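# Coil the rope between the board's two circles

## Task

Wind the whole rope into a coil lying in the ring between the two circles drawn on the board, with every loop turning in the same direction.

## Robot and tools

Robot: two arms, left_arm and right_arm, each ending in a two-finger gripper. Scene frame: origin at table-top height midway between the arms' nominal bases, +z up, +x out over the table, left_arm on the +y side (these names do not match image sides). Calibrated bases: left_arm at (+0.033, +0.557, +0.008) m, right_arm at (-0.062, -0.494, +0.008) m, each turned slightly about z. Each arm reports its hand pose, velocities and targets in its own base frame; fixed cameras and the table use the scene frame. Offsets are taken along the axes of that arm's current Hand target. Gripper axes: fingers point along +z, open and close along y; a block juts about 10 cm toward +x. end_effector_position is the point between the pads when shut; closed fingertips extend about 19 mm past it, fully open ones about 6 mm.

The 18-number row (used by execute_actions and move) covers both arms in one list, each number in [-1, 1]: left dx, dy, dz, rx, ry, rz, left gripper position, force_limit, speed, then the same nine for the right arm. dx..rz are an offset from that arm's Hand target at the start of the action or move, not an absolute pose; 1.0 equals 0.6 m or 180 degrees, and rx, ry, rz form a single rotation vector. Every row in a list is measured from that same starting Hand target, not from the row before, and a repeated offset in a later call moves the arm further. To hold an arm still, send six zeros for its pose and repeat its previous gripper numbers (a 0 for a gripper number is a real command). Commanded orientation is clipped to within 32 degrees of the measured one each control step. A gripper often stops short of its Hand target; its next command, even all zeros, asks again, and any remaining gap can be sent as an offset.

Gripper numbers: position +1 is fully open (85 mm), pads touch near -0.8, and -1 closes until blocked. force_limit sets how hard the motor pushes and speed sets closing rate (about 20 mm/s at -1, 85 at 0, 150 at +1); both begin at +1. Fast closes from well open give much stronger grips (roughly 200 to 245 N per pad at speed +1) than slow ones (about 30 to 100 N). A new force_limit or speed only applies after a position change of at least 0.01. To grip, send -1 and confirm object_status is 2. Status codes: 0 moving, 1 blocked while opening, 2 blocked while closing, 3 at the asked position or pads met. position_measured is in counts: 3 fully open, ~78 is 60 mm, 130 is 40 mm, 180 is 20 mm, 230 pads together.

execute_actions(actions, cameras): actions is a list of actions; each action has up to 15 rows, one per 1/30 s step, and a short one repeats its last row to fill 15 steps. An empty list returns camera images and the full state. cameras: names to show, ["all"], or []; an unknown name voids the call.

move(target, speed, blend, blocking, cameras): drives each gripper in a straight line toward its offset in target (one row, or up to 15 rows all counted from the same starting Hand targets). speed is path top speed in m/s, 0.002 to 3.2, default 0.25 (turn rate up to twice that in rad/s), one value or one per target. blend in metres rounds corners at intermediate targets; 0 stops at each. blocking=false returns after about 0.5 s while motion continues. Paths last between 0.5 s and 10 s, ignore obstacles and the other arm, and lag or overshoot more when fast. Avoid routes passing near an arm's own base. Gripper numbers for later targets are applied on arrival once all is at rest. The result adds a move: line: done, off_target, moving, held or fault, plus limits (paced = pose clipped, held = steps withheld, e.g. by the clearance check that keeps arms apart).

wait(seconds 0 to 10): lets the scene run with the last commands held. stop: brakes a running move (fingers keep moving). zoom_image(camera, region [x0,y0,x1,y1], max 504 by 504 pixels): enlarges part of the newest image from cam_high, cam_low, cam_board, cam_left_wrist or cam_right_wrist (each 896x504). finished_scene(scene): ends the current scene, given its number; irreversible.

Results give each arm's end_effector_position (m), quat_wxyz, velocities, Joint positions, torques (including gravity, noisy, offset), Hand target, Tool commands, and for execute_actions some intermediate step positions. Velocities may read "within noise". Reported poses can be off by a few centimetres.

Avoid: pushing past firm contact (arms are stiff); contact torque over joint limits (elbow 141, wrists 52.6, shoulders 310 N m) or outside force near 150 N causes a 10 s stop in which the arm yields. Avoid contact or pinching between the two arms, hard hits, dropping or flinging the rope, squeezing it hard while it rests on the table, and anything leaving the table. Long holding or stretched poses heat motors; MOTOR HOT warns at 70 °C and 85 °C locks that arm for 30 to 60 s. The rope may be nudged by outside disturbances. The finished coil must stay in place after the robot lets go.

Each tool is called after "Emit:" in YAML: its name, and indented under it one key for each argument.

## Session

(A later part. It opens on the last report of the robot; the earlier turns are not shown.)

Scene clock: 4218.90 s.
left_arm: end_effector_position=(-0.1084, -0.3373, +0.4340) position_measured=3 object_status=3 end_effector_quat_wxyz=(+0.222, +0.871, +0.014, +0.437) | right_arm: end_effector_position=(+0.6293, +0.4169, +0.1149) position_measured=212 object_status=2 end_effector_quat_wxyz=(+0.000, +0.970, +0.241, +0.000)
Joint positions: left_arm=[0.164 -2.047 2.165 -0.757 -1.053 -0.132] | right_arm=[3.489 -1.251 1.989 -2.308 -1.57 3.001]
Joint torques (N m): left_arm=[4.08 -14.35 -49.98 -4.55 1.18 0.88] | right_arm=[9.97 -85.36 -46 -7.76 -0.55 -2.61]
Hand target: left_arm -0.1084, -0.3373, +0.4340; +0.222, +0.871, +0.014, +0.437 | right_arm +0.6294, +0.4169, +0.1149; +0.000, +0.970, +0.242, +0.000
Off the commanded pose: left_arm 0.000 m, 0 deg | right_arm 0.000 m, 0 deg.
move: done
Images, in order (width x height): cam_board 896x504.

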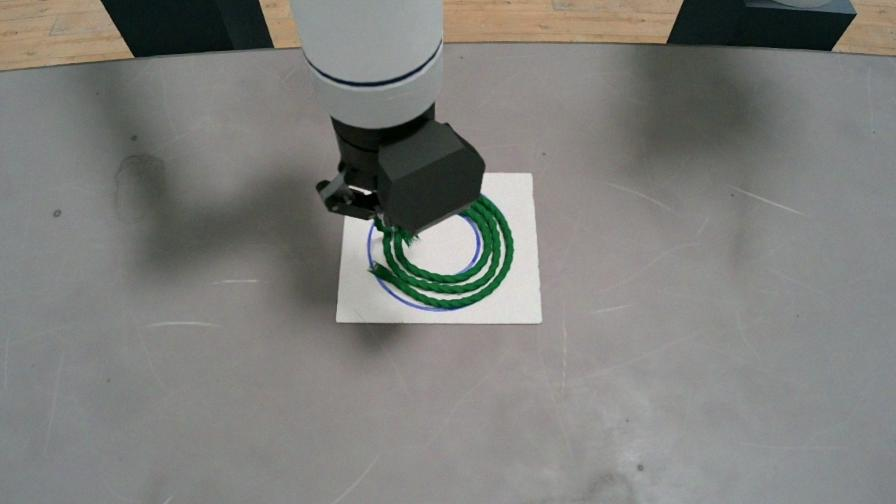

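Emit:
wait:
  seconds: 0.1
  cameras: ["all"]

Emit:
zoom_image:
  camera: "cam_low"
  region: [370, 190, 520, 330]

Emit:
zoom_image:
  camera: "cam_right_wrist"
  region: [200, 0, 700, 500]

Scene clock: 4227.50 s.
left_arm: end_effector_position=(-0.1084, -0.3373, +0.4340) position_measured=3 object_status=3 end_effector_quat_wxyz=(+0.222, +0.871, +0.014, +0.437) | right_arm: end_effector_position=(+0.6294, +0.4169, +0.1149) position_measured=212 object_status=2 end_effector_quat_wxyz=(+0.000, +0.970, +0.242, +0.000)
Joint positions: left_arm=[0.164 -2.047 2.165 -0.757 -1.053 -0.132] | right_arm=[3.489 -1.251 1.989 -2.308 -1.57 3.001]
Joint torques (N m): left_arm=[5.33 -13.46 -50.08 -4.6 1.2 1.06] | right_arm=[11.51 -84.82 -45.9 -7.85 2.85 -2.61]
Hand target: left_arm -0.1084, -0.3373, +0.4340; +0.222, +0.871, +0.014, +0.437 | right_arm +0.6294, +0.4169, +0.1149; +0.000, +0.970, +0.242, +0.000
Tool commands: left_gripper/position=+1.0 left_gripper/force_limit=+1.0 left_gripper/speed=+1.0 right_gripper/position=-1.0 right_gripper/force_limit=-1.0 right_gripper/speed=-1.0
Off the commanded pose: left_arm 0.000 m, 0 deg | right_arm 0.000 m, 0 deg.
wait: 0.10 s; at rest from the start
camera_calibration:
cam_left_wrist: T_world_to_cam=[[-0.157793, -0.906407, 0.391827, -0.484831], [-0.858908, -0.069797, -0.507351, 0.12138], [0.487214, -0.4166, -0.767507, 0.376356], [0, 0, 0, 1]] pos_world=[-0.155615, -0.274192, 0.540408]
cam_right_wrist: T_world_to_cam=[[0.464087, -0.885641, -0.0162466, 0.0923249], [-0.835235, -0.443634, 0.324918, 0.692889], [-0.294968, -0.13722, -0.945603, 0.477006], [0, 0, 0, 1]] pos_world=[0.676579, 0.454611, 0.227427]

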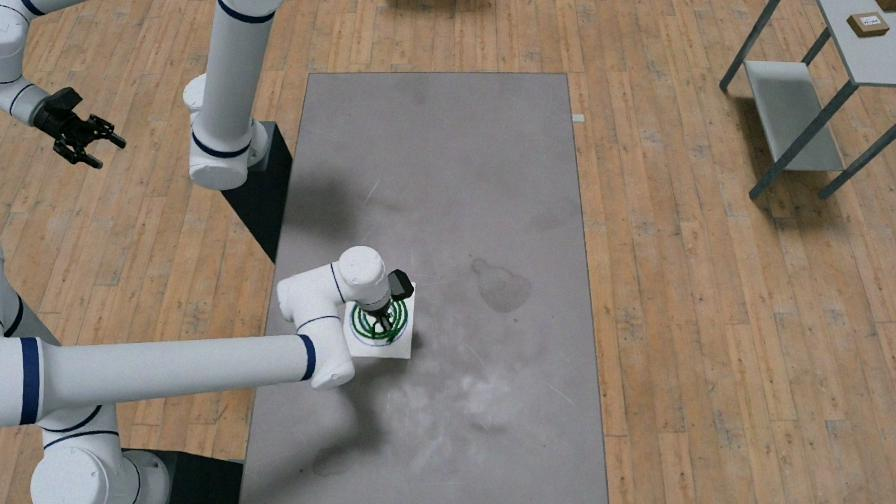

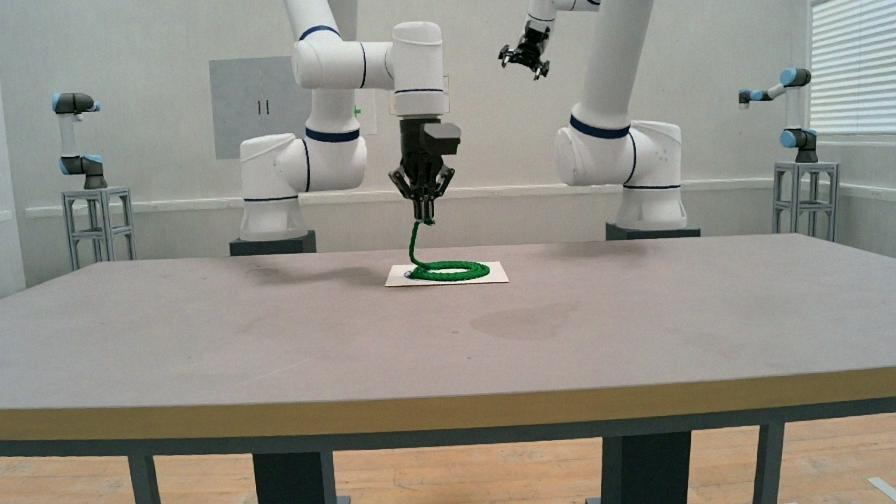

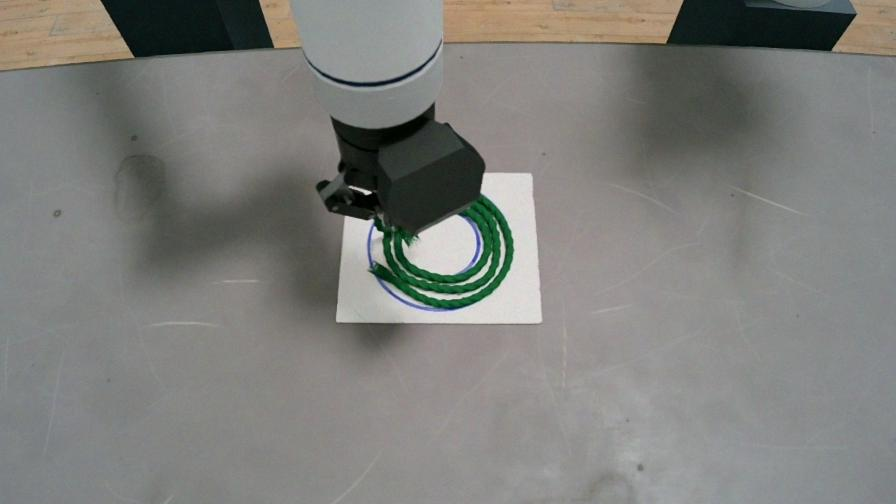

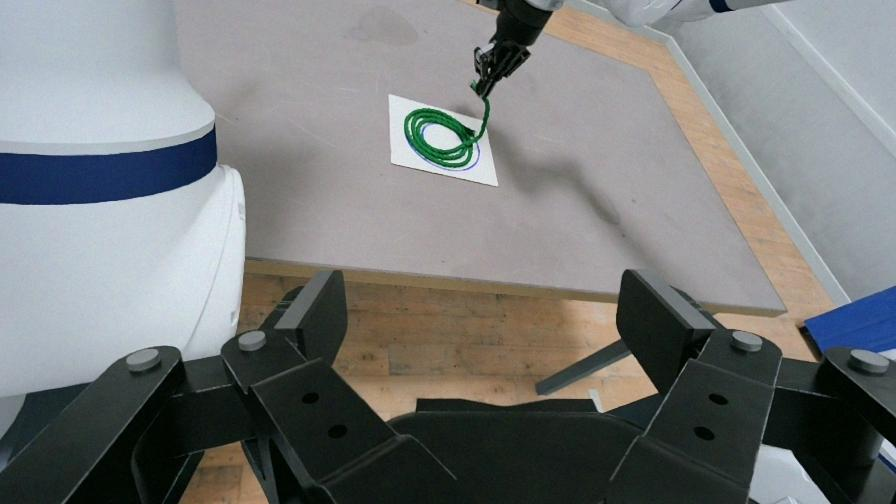

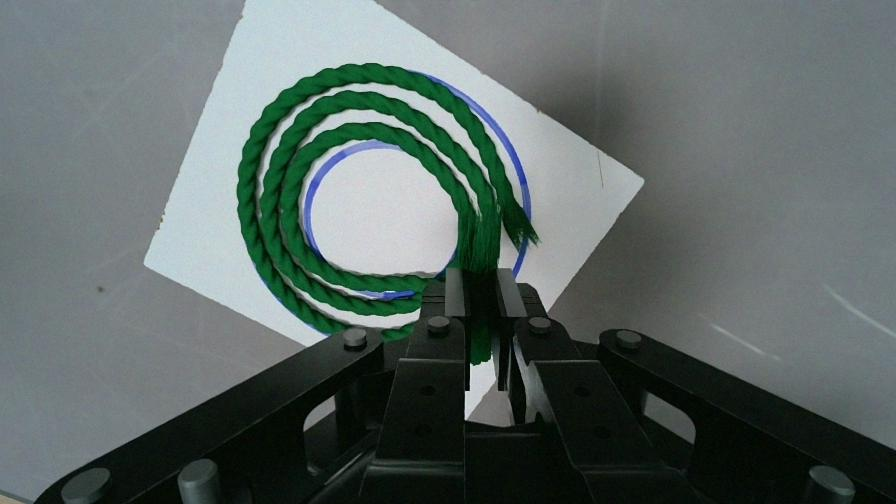

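Scaled by 3.360.

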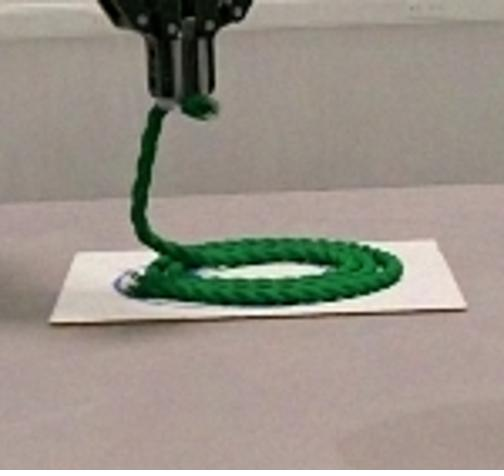

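Scaled by 1.008.

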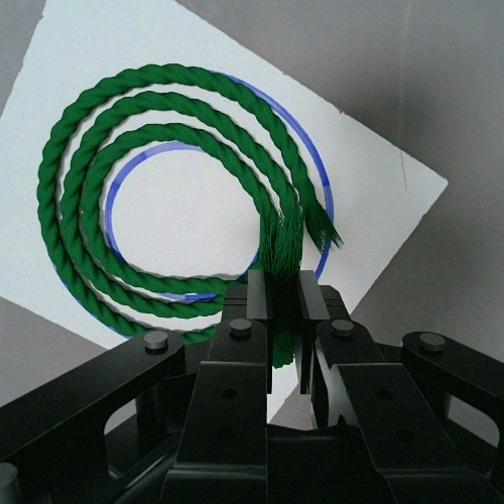

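Emit:
move:
  target: [0,0,0,0,0,0,1,1,1,0.02228,-0.00733,0.01333,0,0,-0.06667,-1,-1,-1]
  speed: 0.03
  cameras: ["cam_low","cam_right_wrist","cam_board"]

Emit:
zoom_image:
  camera: "cam_low"
  region: [370, 190, 520, 330]

Scene clock: 4246.27 s.
left_arm: end_effector_position=(-0.1084, -0.3373, +0.4340) position_measured=3 object_status=3 end_effector_quat_wxyz=(+0.222, +0.871, +0.014, +0.437) | right_arm: end_effector_position=(+0.6391, +0.4271, +0.1069) position_measured=212 object_status=2 end_effector_quat_wxyz=(+0.000, +0.940, +0.342, +0.000)
Joint positions: left_arm=[0.164 -2.047 2.165 -0.757 -1.053 -0.132] | right_arm=[3.498 -1.223 1.966 -2.314 -1.57 2.8]
Joint torques (N m): left_arm=[5 -13.98 -50.15 -4.61 1.08 1] | right_arm=[12.25 -88.04 -45.62 -7.62 -1.49 -2.38]
Hand target: left_arm -0.1084, -0.3373, +0.4340; +0.222, +0.871, +0.014, +0.437 | right_arm +0.6391, +0.4271, +0.1069; +0.000, +0.940, +0.342, +0.000
Off the commanded pose: left_arm 0.000 m, 0 deg | right_arm 0.000 m, 0 deg.
move: done
camera_calibration:
cam_right_wrist: T_world_to_cam=[[0.63789, -0.769954, -0.0163374, -0.0638353], [-0.72491, -0.607464, 0.324796, 0.707616], [-0.260002, -0.195341, -0.945643, 0.476184], [0, 0, 0, 1]] pos_world=[0.677487, 0.47372, 0.219427]
Images, in order (width x height): cam_low 896x504, cam_board 896x504, cam_right_wrist 896x504.

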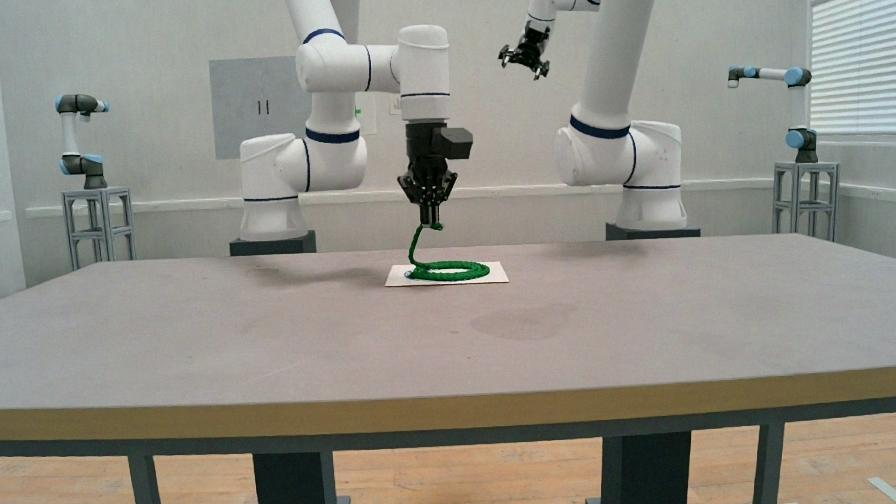

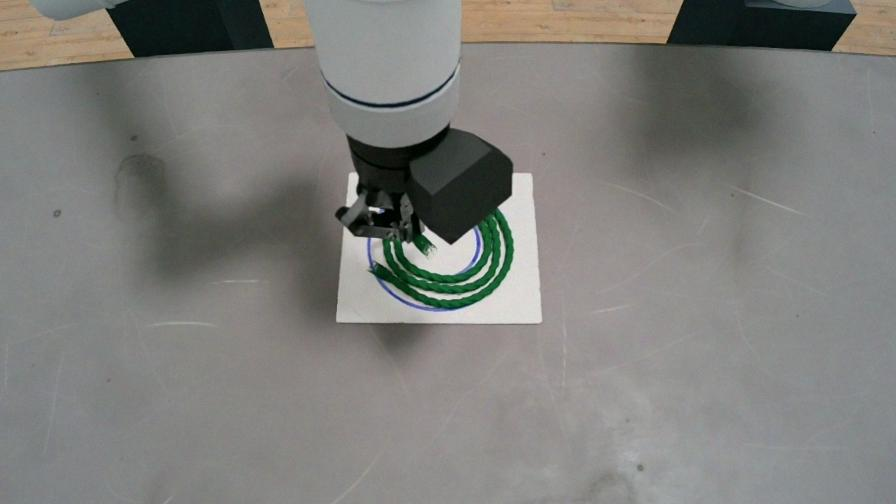

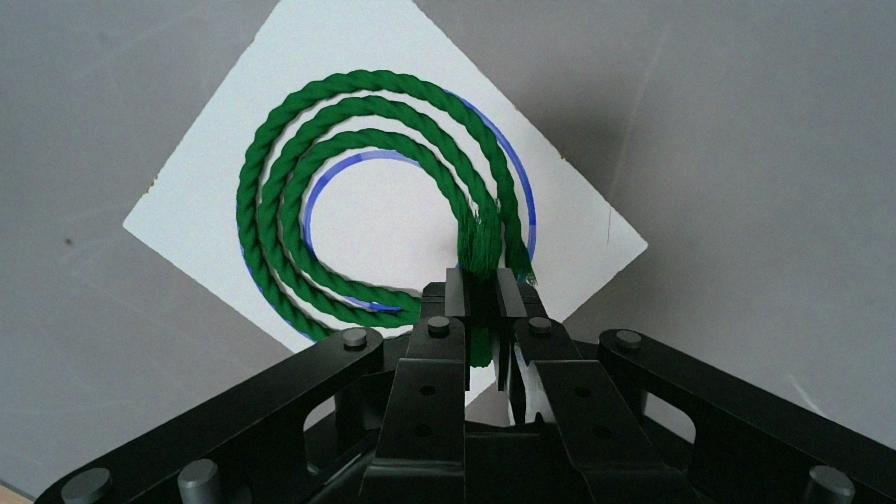

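Scaled by 3.360.

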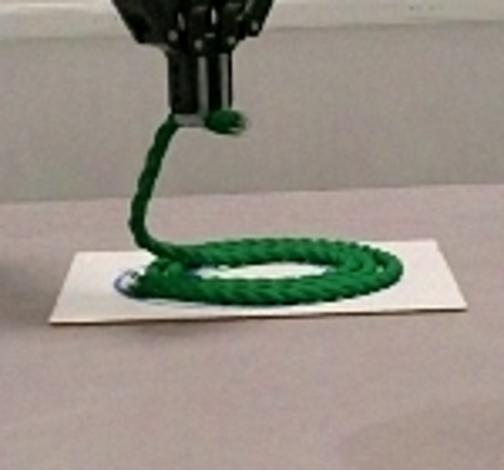

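Emit:
move:
  target:
    - [0,0,0,0,0,0,1,1,1,0,0,-0.035,0,0,0,-1,-1,-1]
    - [0,0,0,0,0,0,1,1,1,-0.06685,-0.01912,-0.058,0,0,0.25,-1,-1,-1]
  speed: [0.03,0.08]
  blend: 0
  cameras: ["cam_low","cam_right_wrist","cam_board"]

Emit:
zoom_image:
  camera: "cam_board"
  region: [355, 170, 525, 320]

Emit:
zoom_image:
  camera: "cam_low"
  region: [370, 190, 520, 330]

Scene clock: 4286.00 s.
left_arm: end_effector_position=(-0.1084, -0.3373, +0.4340) position_measured=3 object_status=3 end_effector_quat_wxyz=(+0.222, +0.871, +0.014, +0.437) | right_arm: end_effector_position=(+0.6010, +0.4101, +0.1417) position_measured=212 object_status=2 end_effector_quat_wxyz=(+0.000, +0.999, -0.044, +0.000)
Joint positions: left_arm=[0.164 -2.047 2.165 -0.757 -1.053 -0.132] | right_arm=[3.494 -1.321 2.024 -2.274 -1.57 3.582]
Joint torques (N m): left_arm=[3.85 -13.27 -50.4 -4.56 1.12 0.83] | right_arm=[-6.85 -125.46 -26.69 -1.85 -0.8 4.58]
Hand target: left_arm -0.1084, -0.3373, +0.4340; +0.222, +0.871, +0.014, +0.437 | right_arm +0.6010, +0.4101, +0.1417; +0.000, +0.999, -0.044, +0.000
Off the commanded pose: left_arm 0.000 m, 0 deg | right_arm 0.000 m, 0 deg.
move: done
camera_calibration:
cam_right_wrist: T_world_to_cam=[[-0.0929525, -0.99554, -0.0161092, 0.479695], [-0.942041, 0.0826961, 0.325146, 0.505794], [-0.322363, 0.0453987, -0.945527, 0.434632], [0, 0, 0, 1]] pos_world=[0.661177, 0.415996, 0.254227]
Images, in order (width x height): cam_low 896x504, cam_board 896x504, cam_right_wrist 896x504.

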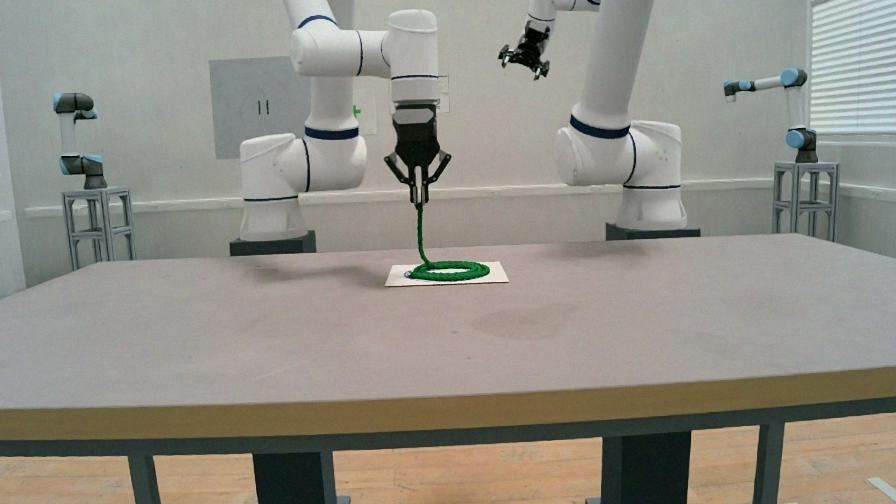

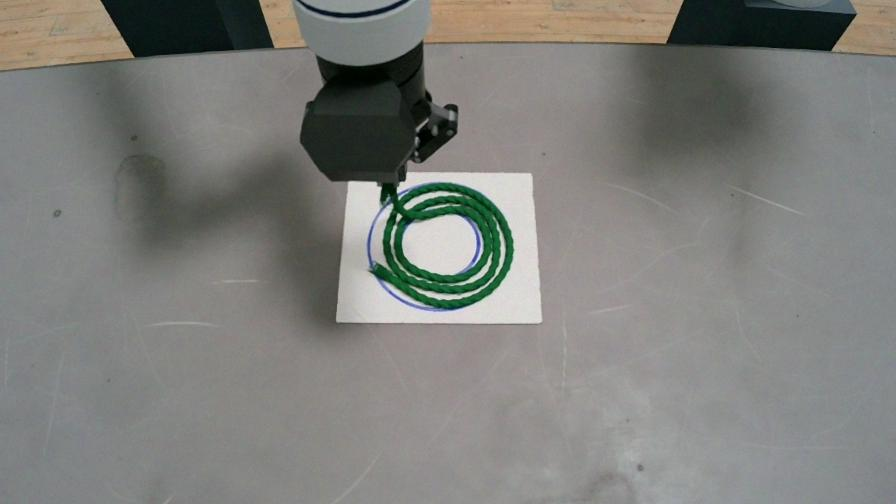

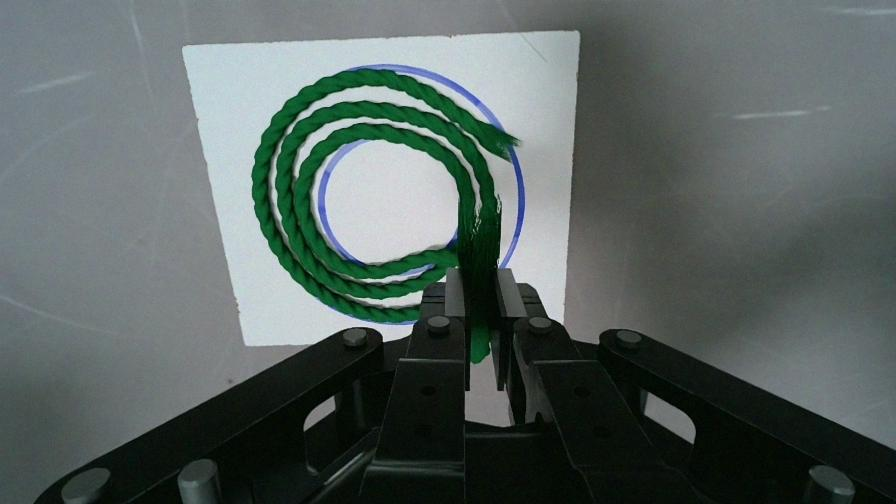

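Scaled by 2.965.

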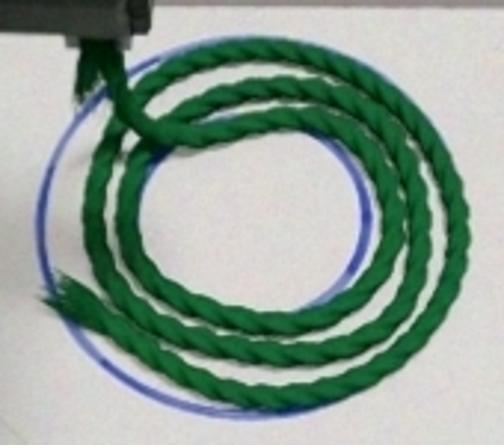

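Scaled by 3.360.

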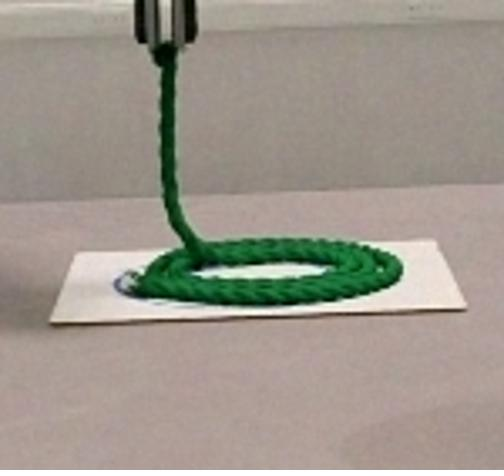

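Emit:
move:
  target:
    - [0,0,0,0,0,0,1,1,1,-0.02428,-0.00022,-0.01883,0,0,0.0833,-1,-1,-1]
    - [0,0,0,0,0,0,1,1,1,-0.04829,-0.00882,-0.04383,0,0,0.1778,-1,-1,-1]
    - [0,0,0,0,0,0,1,1,1,-0.06685,-0.02209,-0.06717,0,0,0.2611,-1,-1,-1]
    - [0,0,0,0,0,0,1,1,1,-0.07981,-0.0402,-0.0905,0,0,0.3444,-1,-1,-1]
    - [0,0,0,0,0,0,1,1,1,-0.08675,-0.05833,-0.1055,0,0,0.4167,-1,-1,-1]
  speed: 0.08
  blend: 0.004
  cameras: ["cam_low","cam_right_wrist","cam_board"]

Emit:
zoom_image:
  camera: "cam_board"
  region: [355, 170, 525, 320]

Emit:
zoom_image:
  camera: "cam_low"
  region: [370, 190, 520, 330]

Scene clock: 4346.17 s.
left_arm: end_effector_position=(-0.1084, -0.3373, +0.4340) position_measured=3 object_status=3 end_effector_quat_wxyz=(+0.222, +0.871, +0.014, +0.437) | right_arm: end_effector_position=(+0.5523, +0.4496, +0.2051) position_measured=212 object_status=2 end_effector_quat_wxyz=(+0.000, +0.766, -0.643, +0.000)
Joint positions: left_arm=[0.164 -2.047 2.165 -0.757 -1.053 -0.132] | right_arm=[3.573 -1.412 2.002 -2.16 -1.57 4.97]
Joint torques (N m): left_arm=[4.27 -13.59 -49.69 -4.49 1.05 0.88] | right_arm=[8.31 -122.42 -49.32 -1.75 -2.24 4.06]
Hand target: left_arm -0.1084, -0.3373, +0.4340; +0.222, +0.871, +0.014, +0.437 | right_arm +0.5523, +0.4495, +0.2051; +0.000, +0.766, -0.643, +0.000
Off the commanded pose: left_arm 0.000 m, 0 deg | right_arm 0.000 m, 0 deg.
move: done
camera_calibration:
cam_right_wrist: T_world_to_cam=[[-0.985695, -0.16784, -0.0153304, 0.636215], [-0.163656, 0.931434, 0.325036, -0.375402], [-0.0402747, 0.322895, -0.945577, 0.196443], [0, 0, 0, 1]] pos_world=[0.57359, 0.393014, 0.317525]
Images, in order (width x height): cam_low 896x504, cam_board 896x504, cam_right_wrist 896x504.

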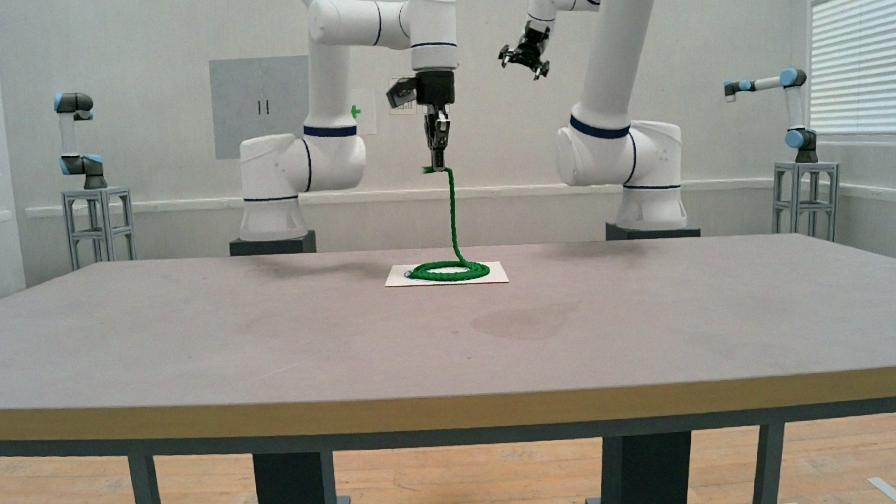

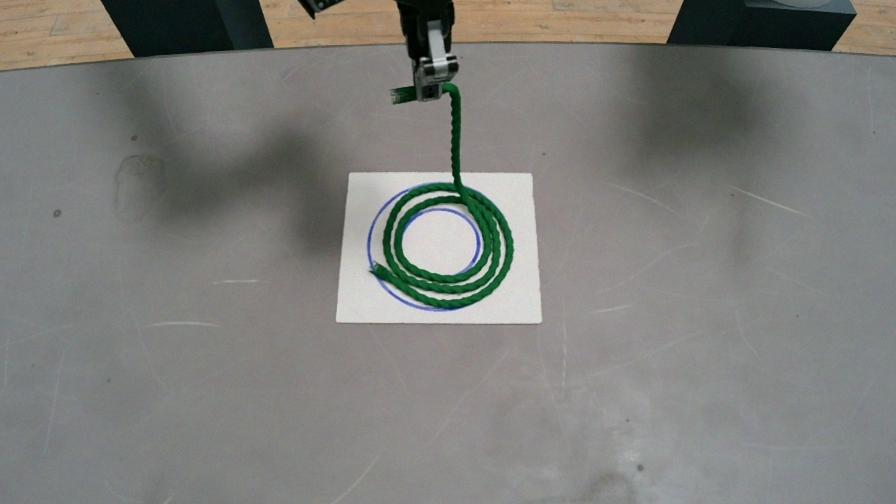

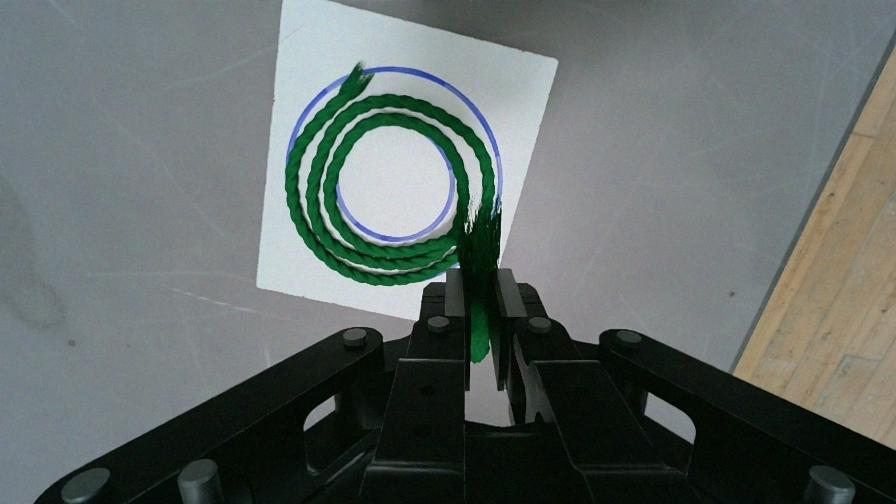

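Scaled by 2.965.

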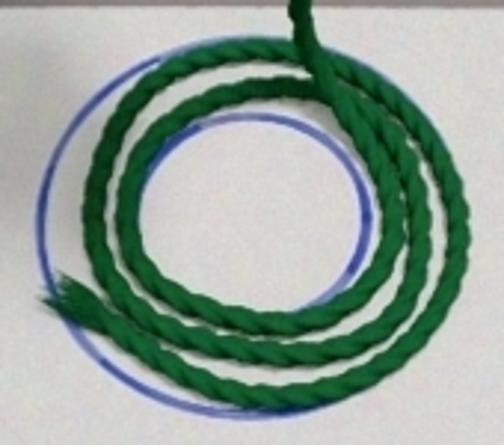

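Scaled by 3.360.

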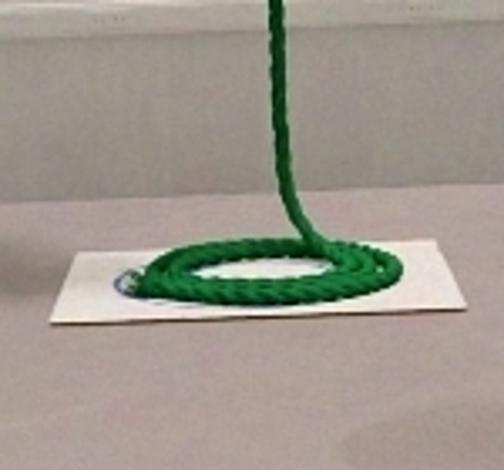

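Emit:
move:
  target:
    - [0,0,0,0,0,0,1,1,1,0.01997,0.00386,0.025,0,0,-0.0944,-1,-1,-1]
    - [0,0,0,0,0,0,1,1,1,0.04245,-0.00081,0.0517,0,0,-0.1778,-1,-1,-1]
  speed: 0.035
  blend: 0.004
  cameras: ["cam_low","cam_right_wrist","cam_board"]

Emit:
zoom_image:
  camera: "cam_board"
  region: [355, 170, 525, 320]

Emit:
zoom_image:
  camera: "cam_low"
  region: [370, 190, 520, 330]

Scene clock: 4391.77 s.
left_arm: end_effector_position=(-0.1084, -0.3373, +0.4340) position_measured=3 object_status=3 end_effector_quat_wxyz=(+0.222, +0.871, +0.014, +0.437) | right_arm: end_effector_position=(+0.5571, +0.4246, +0.1741) position_measured=212 object_status=2 end_effector_quat_wxyz=(+0.000, +0.913, -0.407, +0.000)
Joint positions: left_arm=[0.164 -2.047 2.165 -0.757 -1.053 -0.132] | right_arm=[3.536 -1.397 2.05 -2.224 -1.57 4.375]
Joint torques (N m): left_arm=[5.05 -12.94 -49.78 -4.62 1.06 0.97] | right_arm=[-7.99 -69.18 -27.29 -7.62 -1.15 -2.89]
Hand target: left_arm -0.1084, -0.3373, +0.4340; +0.222, +0.871, +0.014, +0.437 | right_arm +0.5571, +0.4245, +0.1740; +0.000, +0.913, -0.407, +0.000
Off the commanded pose: left_arm 0.000 m, 0 deg | right_arm 0.000 m, 0 deg.
move: done
camera_calibration:
cam_right_wrist: T_world_to_cam=[[-0.747189, -0.664429, -0.0155716, 0.714284], [-0.632203, 0.703332, 0.325028, 0.0166528], [-0.205006, 0.252702, -0.945576, 0.296978], [0, 0, 0, 1]] pos_world=[0.605116, 0.387832, 0.286525]
Images, in order (width x height): cam_low 896x504, cam_board 896x504, cam_right_wrist 896x504.

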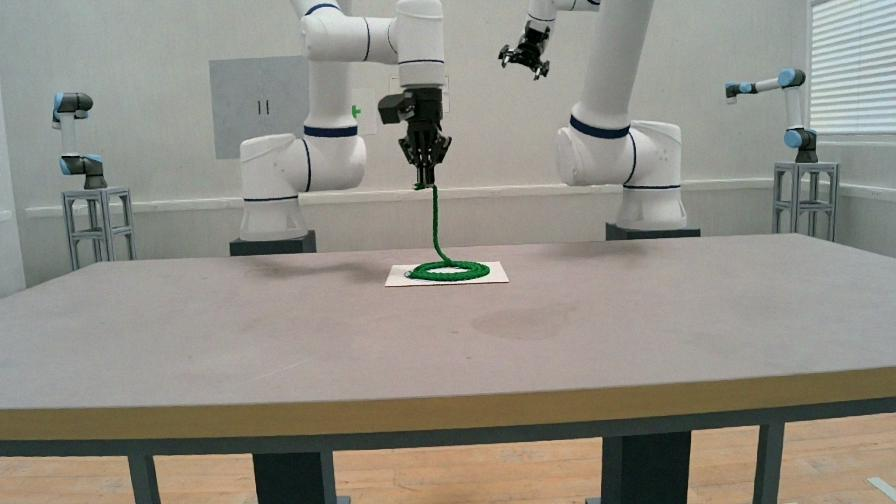

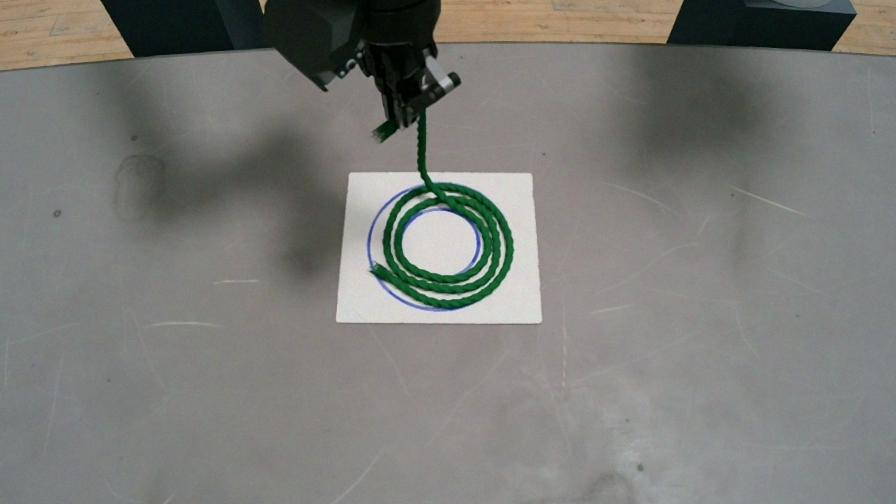

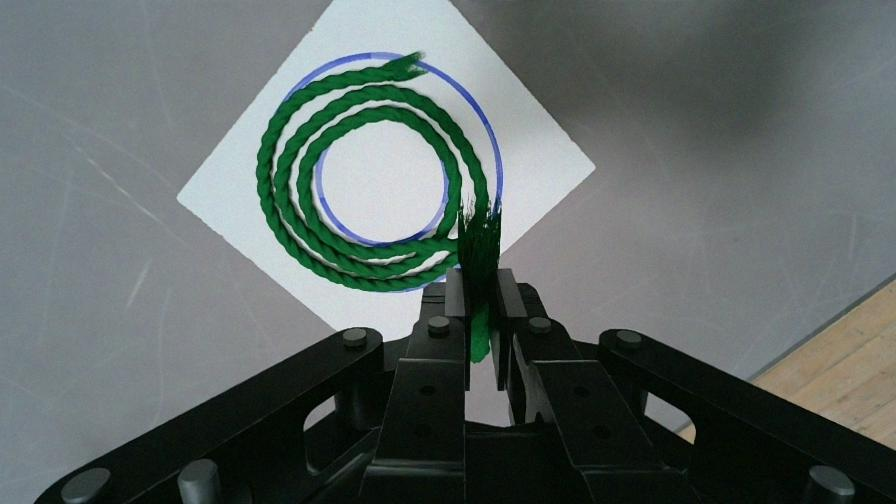

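Scaled by 2.965.

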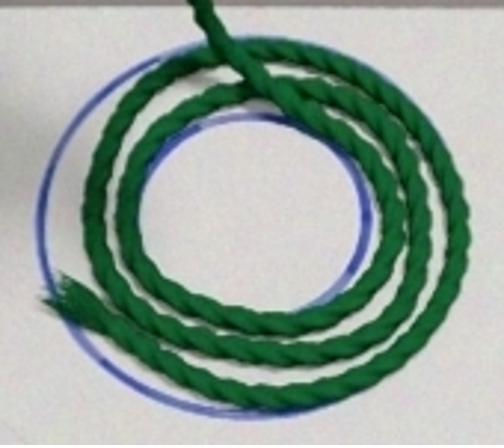

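Scaled by 3.360.

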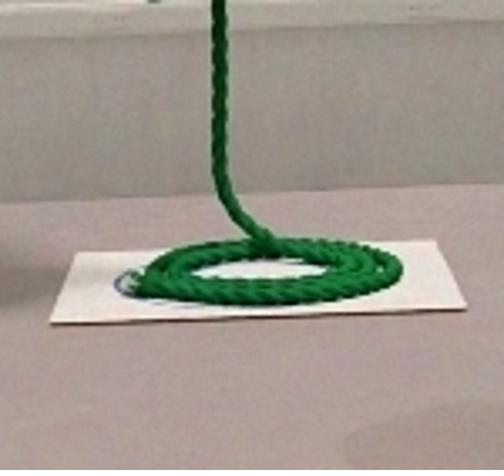

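Emit:
move:
  target:
    - [0,0,0,0,0,0,1,1,1,0.02667,-0.00895,0.025,0,0,-0.0833,-1,-1,-1]
    - [0,0,0,0,0,0,1,1,1,0.04808,-0.02152,0.0483,0,0,-0.1667,-1,-1,-1]
  speed: 0.035
  blend: 0.004
  cameras: ["cam_low","cam_right_wrist","cam_board"]

Emit:
zoom_image:
  camera: "cam_board"
  region: [355, 170, 525, 320]

Emit:
zoom_image:
  camera: "cam_low"
  region: [370, 190, 520, 330]

Scene clock: 4414.83 s.
left_arm: end_effector_position=(-0.1084, -0.3373, +0.4340) position_measured=3 object_status=3 end_effector_quat_wxyz=(+0.222, +0.871, +0.014, +0.437) | right_arm: end_effector_position=(+0.5860, +0.4117, +0.1451) position_measured=212 object_status=2 end_effector_quat_wxyz=(+0.000, +0.988, -0.157, +0.000)
Joint positions: left_arm=[0.164 -2.047 2.165 -0.757 -1.053 -0.132] | right_arm=[3.503 -1.341 2.044 -2.273 -1.57 3.819]
Joint torques (N m): left_arm=[2.78 -13.52 -50.05 -4.46 1.19 0.94] | right_arm=[-8.09 -75.84 -47.45 -7.35 -1.27 -2.72]
Hand target: left_arm -0.1084, -0.3373, +0.4340; +0.222, +0.871, +0.014, +0.437 | right_arm +0.5860, +0.4117, +0.1450; +0.000, +0.988, -0.157, +0.000
Off the commanded pose: left_arm 0.000 m, 0 deg | right_arm 0.000 m, 0 deg.
move: done
camera_calibration:
cam_right_wrist: T_world_to_cam=[[-0.314778, -0.949032, -0.0158904, 0.590744], [-0.899203, 0.292806, 0.325114, 0.378878], [-0.303891, 0.116627, -0.945541, 0.392704], [0, 0, 0, 1]] pos_world=[0.64598, 0.403897, 0.257526]
Images, in order (width x height): cam_low 896x504, cam_board 896x504, cam_right_wrist 896x504.

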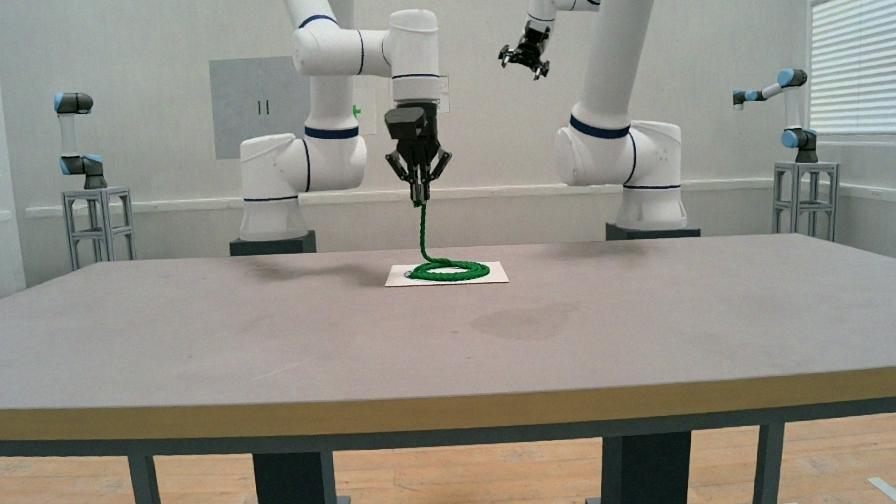

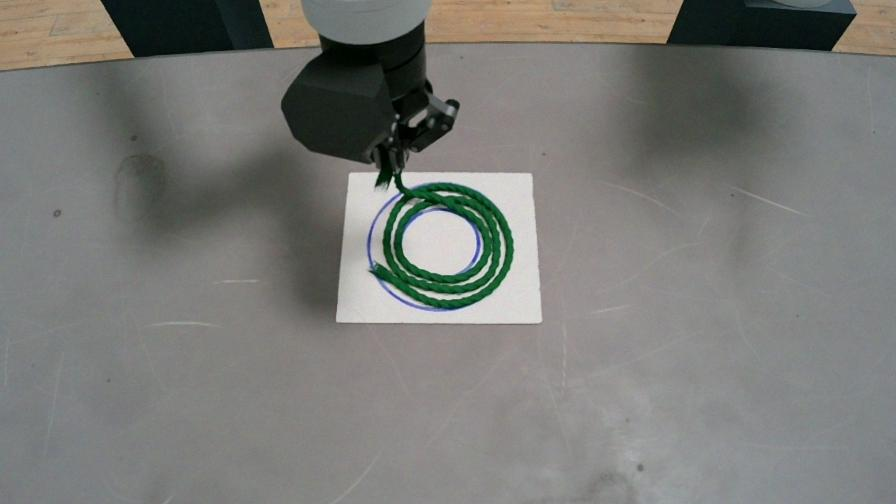

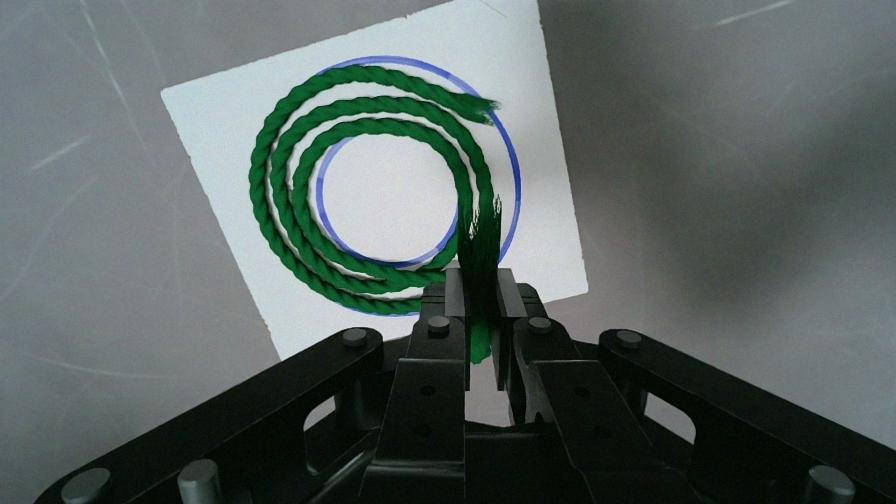

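Scaled by 2.965.

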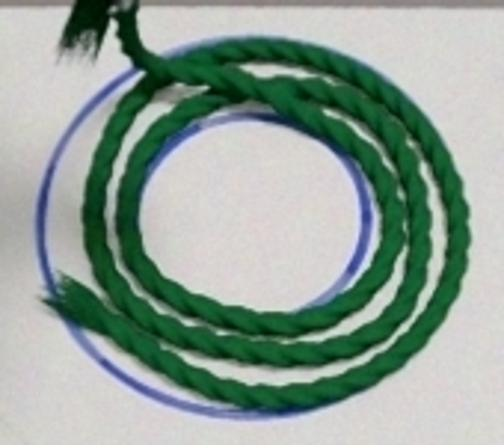

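Scaled by 3.360.

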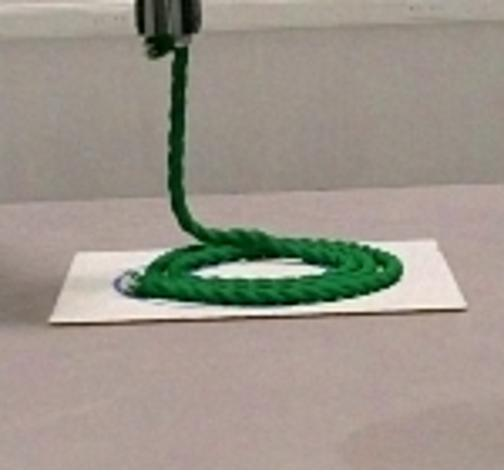

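Emit:
move:
  target: [0,0,0,0,0,0,1,1,1,0.02625,-0.0066,0.01,0,0,-0.1,-1,-1,-1]
  speed: 0.03
  cameras: ["cam_low","cam_right_wrist","cam_board"]

Emit:
zoom_image:
  camera: "cam_board"
  region: [355, 170, 525, 320]

Emit:
zoom_image:
  camera: "cam_low"
  region: [370, 190, 520, 330]

Scene clock: 4482.10 s.
left_arm: end_effector_position=(-0.1084, -0.3373, +0.4340) position_measured=3 object_status=3 end_effector_quat_wxyz=(+0.222, +0.871, +0.014, +0.437) | right_arm: end_effector_position=(+0.6022, +0.4106, +0.1390) position_measured=212 object_status=2 end_effector_quat_wxyz=(+0.000, +1.000, +0.000, +0.000)
Joint positions: left_arm=[0.164 -2.047 2.165 -0.757 -1.053 -0.132] | right_arm=[3.494 -1.316 2.024 -2.278 -1.57 3.495]
Joint torques (N m): left_arm=[5.51 -13.49 -49.92 -4.77 0.92 1.01] | right_arm=[-8.3 -76.82 -46.9 -7.92 -1.55 -2.78]
Hand target: left_arm -0.1084, -0.3373, +0.4340; +0.222, +0.871, +0.014, +0.437 | right_arm +0.6022, +0.4106, +0.1390; +0.000, +1.000, +0.000, +0.000
Off the commanded pose: left_arm 0.000 m, 0 deg | right_arm 0.000 m, 0 deg.
move: done
camera_calibration:
cam_right_wrist: T_world_to_cam=[[-0.00609259, -0.999853, -0.0159983, 0.429738], [-0.945682, 0.000560781, 0.325093, 0.543625], [-0.325037, 0.01711, -0.945547, 0.445647], [0, 0, 0, 1]] pos_world=[0.661566, 0.421746, 0.251526]
Images, in order (width x height): cam_low 896x504, cam_board 896x504, cam_right_wrist 896x504.

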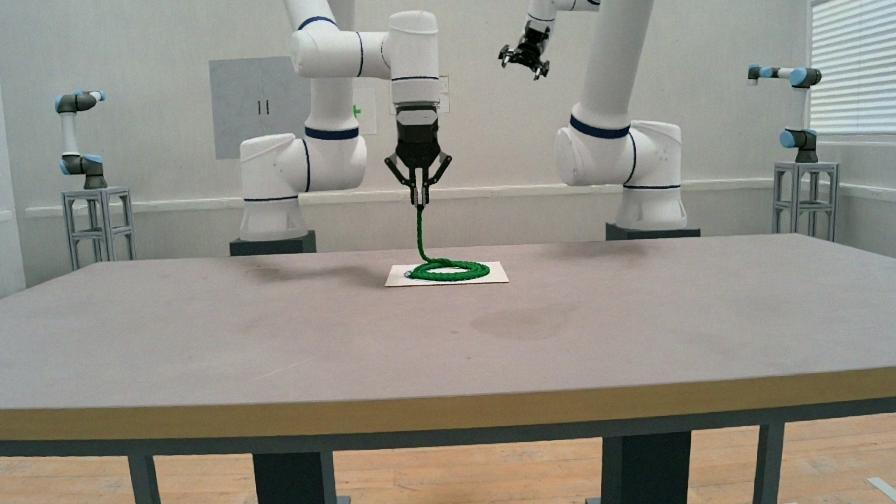

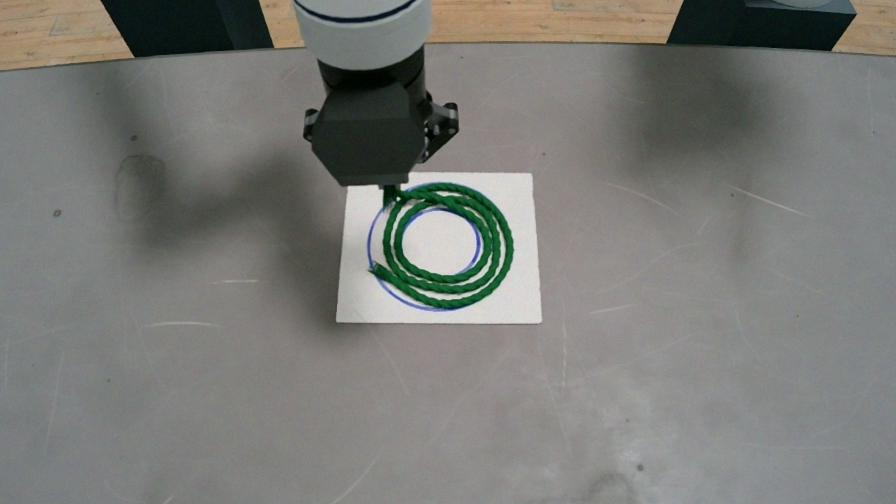

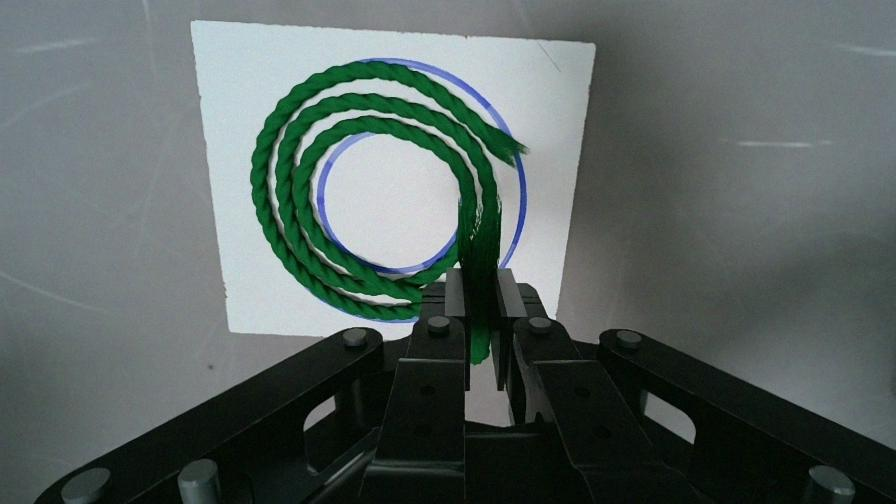

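Scaled by 2.965.

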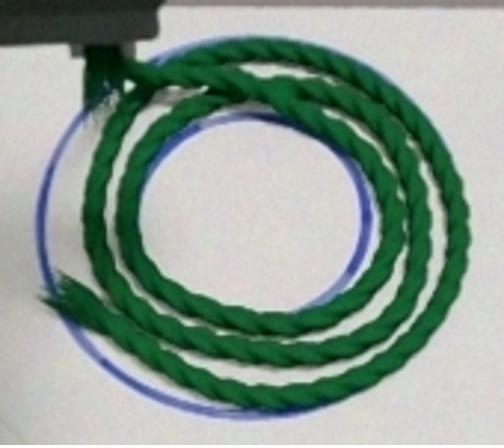

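Scaled by 3.360.

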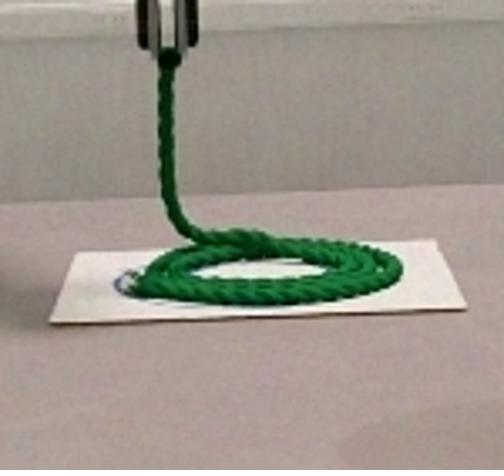

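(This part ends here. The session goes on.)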